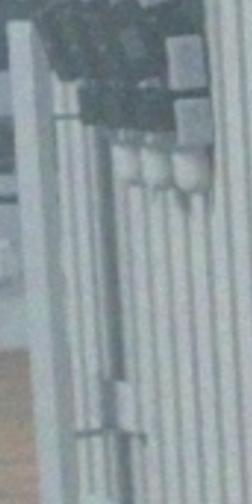

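Request:
{"name": "move", "arguments": {
  "arm1": {"joints":{"joint1_rad":0.3987,"joint2_rad":1.5288,"joint4_rad":1.3977,"joint6_rad":0.2151,"joint7_rad":-1.1601},"min_time_s":2},
  "arm4": {"joints":{"joint1_rad":-0.6664,"joint2_rad":1.4920,"joint4_rad":1.6668,"joint6_rad":-0.0172,"joint7_rad":0.9124},"min_time_s":2},
  "arm2": {"joints":{"joint1_rad":0.0263,"joint2_rad":1.1805,"joint4_rad":1.6801,"joint6_rad":0.2810,"joint7_rad":-3.1053},"min_time_s":2},
  "arm3": {"joints":{"joint1_rad":-0.0045,"joint2_rad":1.3573,"joint4_rad":1.6046,"joint6_rad":0.1797,"joint7_rad":-3.1781},"min_time_s":2},
  "cameras": []
}}

Scene clock: 2326.87 s.
Joint torques (N m): arm1=[0.38 -22.52 -0.14 -1.02 0.15 -0.09 0.03] | arm2=[-0.03 -19.05 0.25 -0.52 -0.35 0.71 -0.09] | arm3=[1.4 -17.37 -0.56 -1.06 -0.01 -0.06 0.04] | arm4=[1.45 -21.85 0.33 0.67 0.11 -0.48 -0.21]
Flange force (N): arm1=[3.6 0.3 4.3] | arm2=[0.3 -3.5 -0.5] | arm3=[-3.0 -0.4 -6.8] | arm4=[-0.8 4.4 7.7]
move: arm1 done; arm2 done; arm3 done; arm4 done
Joint velocities: within noise
arm1.joint_positions: joint1_rad=+0.399 joint2_rad=+1.529 joint3_rad=+0.000 joint4_rad=+1.398 joint5_rad=+0.000 joint6_rad=+0.215 joint7_rad=-1.160 hand_index_mcp=+0.752 hand_index_abd=+0.000 hand_index_pip=+0.577 hand_index_dip=+0.696 hand_middle_mcp=+0.752 hand_middle_abd=+0.000 hand_middle_pip=+0.577 hand_middle_dip=+0.696 hand_ring_mcp=+0.752 hand_ring_abd=+0.000 hand_ring_pip=+0.577 hand_ring_dip=+0.696 hand_thumb_cmc=-0.592 hand_thumb_axl=-0.383 hand_thumb_mcp=+0.218 hand_thumb_ipl=+0.163 hand_current_limit=+0.750 hand_speed=-0.600
arm1.joint_status: all done
arm1.hand_state: goal,goal,goal,goal,goal,goal,goal,goal,goal,goal,goal,goal,blocked,goal,goal,goal
arm1.index_mcp_current_ma: 0
arm1.index_abd_current_ma: 0
arm1.index_pip_current_ma: 0
arm1.index_dip_current_ma: 0
arm1.middle_mcp_current_ma: 0
arm1.middle_abd_current_ma: 0
arm1.middle_pip_current_ma: 0
arm1.middle_dip_current_ma: 0
arm1.ring_mcp_current_ma: 0
arm1.ring_abd_current_ma: 0
arm1.ring_pip_current_ma: 0
arm1.ring_dip_current_ma: 0
arm1.thumb_cmc_current_ma: -8
arm1.thumb_axl_current_ma: -4
arm1.thumb_mcp_current_ma: -2
arm1.thumb_ipl_current_ma: -1
arm1.hand_goal_index_mcp: 0.754
arm1.hand_goal_index_abd: 0.000
arm1.hand_goal_index_pip: 0.576
arm1.hand_goal_index_dip: 0.696
arm1.hand_goal_middle_mcp: 0.754
arm1.hand_goal_middle_abd: 0.000
arm1.hand_goal_middle_pip: 0.576
arm1.hand_goal_middle_dip: 0.696
arm1.hand_goal_ring_mcp: 0.754
arm1.hand_goal_ring_abd: 0.000
arm1.hand_goal_ring_pip: 0.576
arm1.hand_goal_ring_dip: 0.696
arm1.hand_goal_thumb_cmc: -0.570
arm1.hand_goal_thumb_axl: -0.370
arm1.hand_goal_thumb_mcp: 0.226
arm1.hand_goal_thumb_ipl: 0.168
arm1.hand: x=+0.0506 y=+0.4961 z=+0.4772 quat_wxyz=(-0.006, +1.000, +0.000, -0.006) (m; scene frame)
arm2.joint_positions: joint1_rad=+0.026 joint2_rad=+1.180 joint3_rad=+0.000 joint4_rad=+1.680 joint5_rad=+0.000 joint6_rad=+0.281 joint7_rad=-3.105 hand_index_mcp=+0.502 hand_index_abd=+0.000 hand_index_pip=+0.801 hand_index_dip=+0.706 hand_middle_mcp=+0.501 hand_middle_abd=-0.002 hand_middle_pip=+0.800 hand_middle_dip=+0.705 hand_ring_mcp=+0.488 hand_ring_abd=+0.002 hand_ring_pip=+0.794 hand_ring_dip=+0.698 hand_thumb_cmc=-0.569 hand_thumb_axl=+0.682 hand_thumb_mcp=-0.008 hand_thumb_ipl=-0.861 hand_current_limit=+0.750 hand_speed=-0.600
arm2.joint_status: all done
arm2.hand_state: blocked,goal,blocked,goal,blocked,goal,goal,goal,blocked,goal,goal,goal,goal,goal,blocked,blocked
arm2.index_mcp_current_ma: 151
arm2.index_abd_current_ma: 0
arm2.index_pip_current_ma: 61
arm2.index_dip_current_ma: 25
arm2.middle_mcp_current_ma: 146
arm2.middle_abd_current_ma: -3
arm2.middle_pip_current_ma: 57
arm2.middle_dip_current_ma: 23
arm2.ring_mcp_current_ma: 95
arm2.ring_abd_current_ma: 3
arm2.ring_pip_current_ma: 37
arm2.ring_dip_current_ma: 5
arm2.thumb_cmc_current_ma: 3
arm2.thumb_axl_current_ma: 11
arm2.thumb_mcp_current_ma: 248
arm2.thumb_ipl_current_ma: 184
arm2.hand_goal_index_mcp: 0.460
arm2.hand_goal_index_abd: 0.000
arm2.hand_goal_index_pip: 0.780
arm2.hand_goal_index_dip: 0.696
arm2.hand_goal_middle_mcp: 0.460
arm2.hand_goal_middle_abd: 0.000
arm2.hand_goal_middle_pip: 0.780
arm2.hand_goal_middle_dip: 0.696
arm2.hand_goal_ring_mcp: 0.460
arm2.hand_goal_ring_abd: 0.000
arm2.hand_goal_ring_pip: 0.780
arm2.hand_goal_ring_dip: 0.696
arm2.hand_goal_thumb_cmc: -0.570
arm2.hand_goal_thumb_axl: 0.678
arm2.hand_goal_thumb_mcp: -0.060
arm2.hand_goal_thumb_ipl: -0.900
arm2.hand: x=-0.0192 y=+0.2439 z=+0.5535 quat_wxyz=(-0.003, +0.707, -0.707, -0.005) (m; scene frame)
arm3.joint_positions: joint1_rad=-0.004 joint2_rad=+1.357 joint3_rad=+0.000 joint4_rad=+1.605 joint5_rad=+0.000 joint6_rad=+0.180 joint7_rad=-3.178 hand_index_mcp=+0.482 hand_index_abd=+0.002 hand_index_pip=+0.790 hand_index_dip=+0.698 hand_middle_mcp=+0.492 hand_middle_abd=+0.004 hand_middle_pip=+0.794 hand_middle_dip=+0.702 hand_ring_mcp=+0.489 hand_ring_abd=+0.003 hand_ring_pip=+0.795 hand_ring_dip=+0.702 hand_thumb_cmc=-0.568 hand_thumb_axl=+0.682 hand_thumb_mcp=-0.003 hand_thumb_ipl=-0.860 hand_current_limit=+0.750 hand_speed=-0.600
arm3.joint_status: all done
arm3.hand_state: blocked,goal,goal,goal,blocked,goal,goal,goal,blocked,goal,goal,goal,goal,goal,blocked,blocked
arm3.index_mcp_current_ma: 70
arm3.index_abd_current_ma: 3
arm3.index_pip_current_ma: 19
arm3.index_dip_current_ma: 3
arm3.middle_mcp_current_ma: 102
arm3.middle_abd_current_ma: 4
arm3.middle_pip_current_ma: 29
arm3.middle_dip_current_ma: 9
arm3.ring_mcp_current_ma: 91
arm3.ring_abd_current_ma: 4
arm3.ring_pip_current_ma: 31
arm3.ring_dip_current_ma: 10
arm3.thumb_cmc_current_ma: 2
arm3.thumb_axl_current_ma: 8
arm3.thumb_mcp_current_ma: 239
arm3.thumb_ipl_current_ma: 160
arm3.hand_goal_index_mcp: 0.456
arm3.hand_goal_index_abd: 0.000
arm3.hand_goal_index_pip: 0.780
arm3.hand_goal_index_dip: 0.696
arm3.hand_goal_middle_mcp: 0.456
arm3.hand_goal_middle_abd: 0.000
arm3.hand_goal_middle_pip: 0.780
arm3.hand_goal_middle_dip: 0.696
arm3.hand_goal_ring_mcp: 0.456
arm3.hand_goal_ring_abd: 0.000
arm3.hand_goal_ring_pip: 0.780
arm3.hand_goal_ring_dip: 0.696
arm3.hand_goal_thumb_cmc: -0.570
arm3.hand_goal_thumb_axl: 0.678
arm3.hand_goal_thumb_mcp: -0.060
arm3.hand_goal_thumb_ipl: -0.900
arm3.hand: x=-0.0250 y=-0.2461 z=+0.5521 quat_wxyz=(+0.001, +0.707, -0.707, +0.005) (m; scene frame)
arm4.joint_positions: joint1_rad=-0.666 joint2_rad=+1.492 joint3_rad=+0.000 joint4_rad=+1.667 joint5_rad=+0.000 joint6_rad=-0.017 joint7_rad=+0.912 hand_index_mcp=+0.752 hand_index_abd=+0.000 hand_index_pip=+0.577 hand_index_dip=+0.696 hand_middle_mcp=+0.752 hand_middle_abd=+0.000 hand_middle_pip=+0.577 hand_middle_dip=+0.696 hand_ring_mcp=+0.752 hand_ring_abd=+0.000 hand_ring_pip=+0.577 hand_ring_dip=+0.696 hand_thumb_cmc=-0.558 hand_thumb_axl=-0.423 hand_thumb_mcp=+0.228 hand_thumb_ipl=+0.170 hand_current_limit=+0.750 hand_speed=-0.600
arm4.joint_status: all done
arm4.hand_state: goal,goal,goal,goal,goal,goal,goal,goal,goal,goal,goal,goal,goal,goal,goal,goal
arm4.index_mcp_current_ma: -2
arm4.index_abd_current_ma: 0
arm4.index_pip_current_ma: 1
arm4.index_dip_current_ma: 0
arm4.middle_mcp_current_ma: -2
arm4.middle_abd_current_ma: 0
arm4.middle_pip_current_ma: 1
arm4.middle_dip_current_ma: 0
arm4.ring_mcp_current_ma: -2
arm4.ring_abd_current_ma: 0
arm4.ring_pip_current_ma: 1
arm4.ring_dip_current_ma: 0
arm4.thumb_cmc_current_ma: 22
arm4.thumb_axl_current_ma: 13
arm4.thumb_mcp_current_ma: 3
arm4.thumb_ipl_current_ma: 3
arm4.hand_goal_index_mcp: 0.754
arm4.hand_goal_index_abd: 0.000
arm4.hand_goal_index_pip: 0.576
arm4.hand_goal_index_dip: 0.696
arm4.hand_goal_middle_mcp: 0.754
arm4.hand_goal_middle_abd: 0.000
arm4.hand_goal_middle_pip: 0.576
arm4.hand_goal_middle_dip: 0.696
arm4.hand_goal_ring_mcp: 0.754
arm4.hand_goal_ring_abd: 0.000
arm4.hand_goal_ring_pip: 0.576
arm4.hand_goal_ring_dip: 0.696
arm4.hand_goal_thumb_cmc: -0.570
arm4.hand_goal_thumb_axl: -0.430
arm4.hand_goal_thumb_mcp: 0.226
arm4.hand_goal_thumb_ipl: 0.168
arm4.hand: x=+0.0146 y=-0.4745 z=+0.4770 quat_wxyz=(+0.005, +0.000, +1.000, +0.002) (m; scene frame)
pictures: none
No camera images: "cameras" was empty.

Request:
{"name": "move", "arguments": {
  "arm1": {"joints":{"joint1_rad":0.3988,"joint2_rad":1.5431,"joint4_rad":1.3837,"joint6_rad":0.2149,"joint7_rad":-1.1600},"min_time_s":1.5},
  "arm4": {"joints":{"joint1_rad":-0.6667,"joint2_rad":1.5062,"joint4_rad":1.6539,"joint6_rad":-0.0185,"joint7_rad":0.9121},"min_time_s":1.5},
  "arm2": {"joints":{"hand_index_mcp":0.75,"hand_middle_mcp":0.75,"hand_ring_mcp":0.75,"hand_thumb_mcp":0.114,"hand_thumb_ipl":-0.697}},
  "arm3": {"joints":{"hand_index_mcp":0.75,"hand_middle_mcp":0.75,"hand_ring_mcp":0.75,"hand_thumb_mcp":0.114,"hand_thumb_ipl":-0.697}},
  "cameras": ["cam_low","cam_high","arm1_cam_wrist","arm2_cam_wrist"]
}}

Scene clock: 2340.77 s.
Joint torques (N m): arm1=[0.54 -20.32 -0.55 -1.01 0.11 -0.21 0.15] | arm2=[-0.19 -21.96 0.15 -1.37 -0.19 0.25 0.09] | arm3=[1.26 -19.2 -0.7 -0.94 0.1 -0.09 0.17] | arm4=[1.61 -20.86 0.62 0.81 0.05 -0.34 -0.22]
Flange force (N): arm1=[3.2 -0.6 -0.8] | arm2=[0.2 -3.7 4.7] | arm3=[-3.0 -1.7 -2.3] | arm4=[-0.6 4.7 5.7]
move: arm1 done; arm2 done; arm3 done; arm4 done
Joint velocities: within noise
arm1.joint_positions: joint1_rad=+0.399 joint2_rad=+1.543 joint3_rad=+0.000 joint4_rad=+1.384 joint5_rad=+0.000 joint6_rad=+0.215 joint7_rad=-1.160 hand_index_mcp=+0.752 hand_index_abd=+0.000 hand_index_pip=+0.577 hand_index_dip=+0.696 hand_middle_mcp=+0.752 hand_middle_abd=+0.000 hand_middle_pip=+0.577 hand_middle_dip=+0.696 hand_ring_mcp=+0.752 hand_ring_abd=+0.000 hand_ring_pip=+0.577 hand_ring_dip=+0.696 hand_thumb_cmc=-0.571 hand_thumb_axl=-0.372 hand_thumb_mcp=+0.224 hand_thumb_ipl=+0.166 hand_current_limit=+0.750 hand_speed=-0.600
arm1.joint_status: all done
arm1.hand_state: goal,goal,goal,goal,goal,goal,goal,goal,goal,goal,goal,goal,goal,goal,goal,goal
arm1.index_mcp_current_ma: 0
arm1.index_abd_current_ma: 0
arm1.index_pip_current_ma: 0
arm1.index_dip_current_ma: 0
arm1.middle_mcp_current_ma: 0
arm1.middle_abd_current_ma: 0
arm1.middle_pip_current_ma: 0
arm1.middle_dip_current_ma: 0
arm1.ring_mcp_current_ma: 0
arm1.ring_abd_current_ma: 0
arm1.ring_pip_current_ma: 0
arm1.ring_dip_current_ma: 0
arm1.thumb_cmc_current_ma: 0
arm1.thumb_axl_current_ma: 0
arm1.thumb_mcp_current_ma: 0
arm1.thumb_ipl_current_ma: 0
arm1.hand_goal_index_mcp: 0.754
arm1.hand_goal_index_abd: 0.000
arm1.hand_goal_index_pip: 0.576
arm1.hand_goal_index_dip: 0.696
arm1.hand_goal_middle_mcp: 0.754
arm1.hand_goal_middle_abd: 0.000
arm1.hand_goal_middle_pip: 0.576
arm1.hand_goal_middle_dip: 0.696
arm1.hand_goal_ring_mcp: 0.754
arm1.hand_goal_ring_abd: 0.000
arm1.hand_goal_ring_pip: 0.576
arm1.hand_goal_ring_dip: 0.696
arm1.hand_goal_thumb_cmc: -0.570
arm1.hand_goal_thumb_axl: -0.370
arm1.hand_goal_thumb_mcp: 0.226
arm1.hand_goal_thumb_ipl: 0.168
arm1.hand: x=+0.0507 y=+0.4962 z=+0.4711 quat_wxyz=(-0.006, +1.000, +0.000, -0.006) (m; scene frame)
arm2.joint_positions: joint1_rad=+0.026 joint2_rad=+1.180 joint3_rad=+0.000 joint4_rad=+1.680 joint5_rad=+0.000 joint6_rad=+0.281 joint7_rad=-3.105 hand_index_mcp=+0.745 hand_index_abd=+0.000 hand_index_pip=+0.782 hand_index_dip=+0.699 hand_middle_mcp=+0.745 hand_middle_abd=-0.002 hand_middle_pip=+0.782 hand_middle_dip=+0.699 hand_ring_mcp=+0.744 hand_ring_abd=+0.002 hand_ring_pip=+0.782 hand_ring_dip=+0.698 hand_thumb_cmc=-0.569 hand_thumb_axl=+0.680 hand_thumb_mcp=+0.105 hand_thumb_ipl=-0.698 hand_current_limit=+0.750 hand_speed=-0.600
arm2.joint_status: all done
arm2.hand_state: goal,goal,goal,goal,goal,goal,goal,goal,goal,goal,goal,goal,goal,goal,goal,goal
arm2.index_mcp_current_ma: -12
arm2.index_abd_current_ma: 0
arm2.index_pip_current_ma: 4
arm2.index_dip_current_ma: 6
arm2.middle_mcp_current_ma: -12
arm2.middle_abd_current_ma: -3
arm2.middle_pip_current_ma: 4
arm2.middle_dip_current_ma: 6
arm2.ring_mcp_current_ma: -14
arm2.ring_abd_current_ma: 3
arm2.ring_pip_current_ma: 4
arm2.ring_dip_current_ma: 5
arm2.thumb_cmc_current_ma: 3
arm2.thumb_axl_current_ma: 6
arm2.thumb_mcp_current_ma: -32
arm2.thumb_ipl_current_ma: -5
arm2.hand_goal_index_mcp: 0.750
arm2.hand_goal_index_abd: 0.000
arm2.hand_goal_index_pip: 0.780
arm2.hand_goal_index_dip: 0.696
arm2.hand_goal_middle_mcp: 0.750
arm2.hand_goal_middle_abd: 0.000
arm2.hand_goal_middle_pip: 0.780
arm2.hand_goal_middle_dip: 0.696
arm2.hand_goal_ring_mcp: 0.750
arm2.hand_goal_ring_abd: 0.000
arm2.hand_goal_ring_pip: 0.780
arm2.hand_goal_ring_dip: 0.696
arm2.hand_goal_thumb_cmc: -0.570
arm2.hand_goal_thumb_axl: 0.678
arm2.hand_goal_thumb_mcp: 0.114
arm2.hand_goal_thumb_ipl: -0.696
arm2.hand: x=-0.0192 y=+0.2439 z=+0.5535 quat_wxyz=(-0.003, +0.707, -0.707, -0.005) (m; scene frame)
arm3.joint_positions: joint1_rad=-0.004 joint2_rad=+1.357 joint3_rad=+0.000 joint4_rad=+1.605 joint5_rad=+0.000 joint6_rad=+0.180 joint7_rad=-3.178 hand_index_mcp=+0.745 hand_index_abd=+0.002 hand_index_pip=+0.782 hand_index_dip=+0.698 hand_middle_mcp=+0.745 hand_middle_abd=+0.003 hand_middle_pip=+0.782 hand_middle_dip=+0.699 hand_ring_mcp=+0.745 hand_ring_abd=+0.003 hand_ring_pip=+0.782 hand_ring_dip=+0.699 hand_thumb_cmc=-0.568 hand_thumb_axl=+0.680 hand_thumb_mcp=+0.105 hand_thumb_ipl=-0.698 hand_current_limit=+0.750 hand_speed=-0.600
arm3.joint_status: all done
arm3.hand_state: goal,goal,goal,goal,goal,goal,goal,goal,goal,goal,goal,goal,goal,goal,goal,goal
arm3.index_mcp_current_ma: -8
arm3.index_abd_current_ma: 3
arm3.index_pip_current_ma: 2
arm3.index_dip_current_ma: 3
arm3.middle_mcp_current_ma: -8
arm3.middle_abd_current_ma: 4
arm3.middle_pip_current_ma: 2
arm3.middle_dip_current_ma: 4
arm3.ring_mcp_current_ma: -7
arm3.ring_abd_current_ma: 4
arm3.ring_pip_current_ma: 2
arm3.ring_dip_current_ma: 4
arm3.thumb_cmc_current_ma: 2
arm3.thumb_axl_current_ma: 4
arm3.thumb_mcp_current_ma: -24
arm3.thumb_ipl_current_ma: -3
arm3.hand_goal_index_mcp: 0.750
arm3.hand_goal_index_abd: 0.000
arm3.hand_goal_index_pip: 0.780
arm3.hand_goal_index_dip: 0.696
arm3.hand_goal_middle_mcp: 0.750
arm3.hand_goal_middle_abd: 0.000
arm3.hand_goal_middle_pip: 0.780
arm3.hand_goal_middle_dip: 0.696
arm3.hand_goal_ring_mcp: 0.750
arm3.hand_goal_ring_abd: 0.000
arm3.hand_goal_ring_pip: 0.780
arm3.hand_goal_ring_dip: 0.696
arm3.hand_goal_thumb_cmc: -0.570
arm3.hand_goal_thumb_axl: 0.678
arm3.hand_goal_thumb_mcp: 0.114
arm3.hand_goal_thumb_ipl: -0.696
arm3.hand: x=-0.0250 y=-0.2461 z=+0.5521 quat_wxyz=(+0.001, +0.707, -0.707, +0.005) (m; scene frame)
arm4.joint_positions: joint1_rad=-0.667 joint2_rad=+1.506 joint3_rad=+0.000 joint4_rad=+1.654 joint5_rad=+0.000 joint6_rad=-0.018 joint7_rad=+0.912 hand_index_mcp=+0.752 hand_index_abd=+0.000 hand_index_pip=+0.577 hand_index_dip=+0.696 hand_middle_mcp=+0.752 hand_middle_abd=+0.000 hand_middle_pip=+0.577 hand_middle_dip=+0.696 hand_ring_mcp=+0.752 hand_ring_abd=+0.000 hand_ring_pip=+0.577 hand_ring_dip=+0.696 hand_thumb_cmc=-0.570 hand_thumb_axl=-0.427 hand_thumb_mcp=+0.226 hand_thumb_ipl=+0.170 hand_current_limit=+0.750 hand_speed=-0.600
arm4.joint_status: all done
arm4.hand_state: goal,goal,goal,goal,goal,goal,goal,goal,goal,goal,goal,goal,goal,goal,goal,goal
arm4.index_mcp_current_ma: -2
arm4.index_abd_current_ma: 0
arm4.index_pip_current_ma: 1
arm4.index_dip_current_ma: 0
arm4.middle_mcp_current_ma: -2
arm4.middle_abd_current_ma: 0
arm4.middle_pip_current_ma: 1
arm4.middle_dip_current_ma: 0
arm4.ring_mcp_current_ma: -2
arm4.ring_abd_current_ma: 0
arm4.ring_pip_current_ma: 1
arm4.ring_dip_current_ma: 0
arm4.thumb_cmc_current_ma: 0
arm4.thumb_axl_current_ma: 4
arm4.thumb_mcp_current_ma: 0
arm4.thumb_ipl_current_ma: 2
arm4.hand_goal_index_mcp: 0.754
arm4.hand_goal_index_abd: 0.000
arm4.hand_goal_index_pip: 0.576
arm4.hand_goal_index_dip: 0.696
arm4.hand_goal_middle_mcp: 0.754
arm4.hand_goal_middle_abd: 0.000
arm4.hand_goal_middle_pip: 0.576
arm4.hand_goal_middle_dip: 0.696
arm4.hand_goal_ring_mcp: 0.754
arm4.hand_goal_ring_abd: 0.000
arm4.hand_goal_ring_pip: 0.576
arm4.hand_goal_ring_dip: 0.696
arm4.hand_goal_thumb_cmc: -0.570
arm4.hand_goal_thumb_axl: -0.430
arm4.hand_goal_thumb_mcp: 0.226
arm4.hand_goal_thumb_ipl: 0.168
arm4.hand: x=+0.0146 y=-0.4744 z=+0.4711 quat_wxyz=(+0.005, +0.000, +1.000, +0.002) (m; scene frame)
pictures: arm1_cam_wrist, arm2_cam_wrist, cam_high, cam_low

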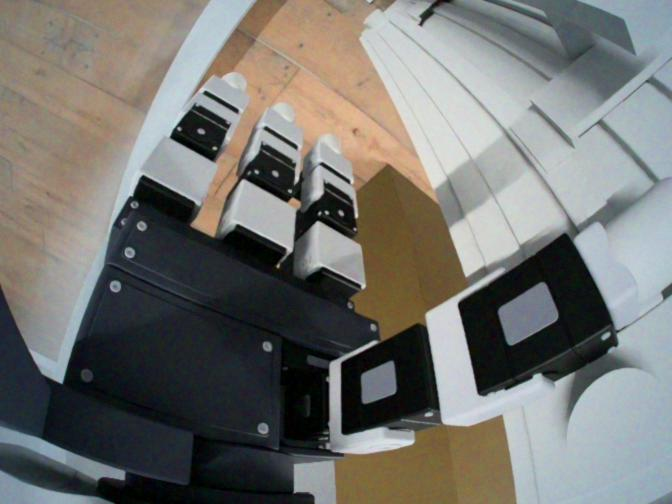

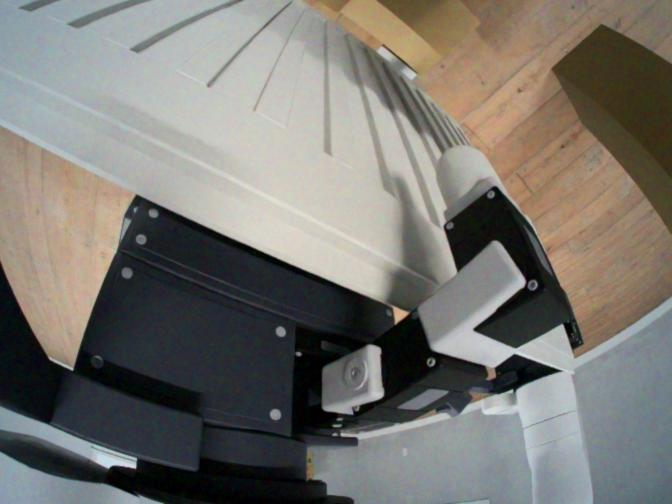

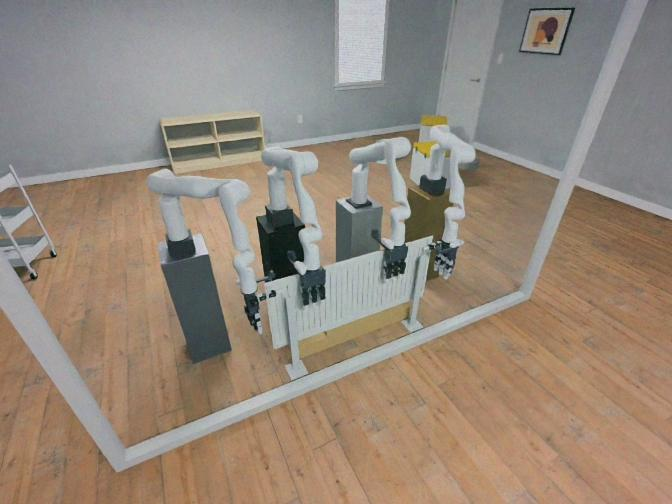

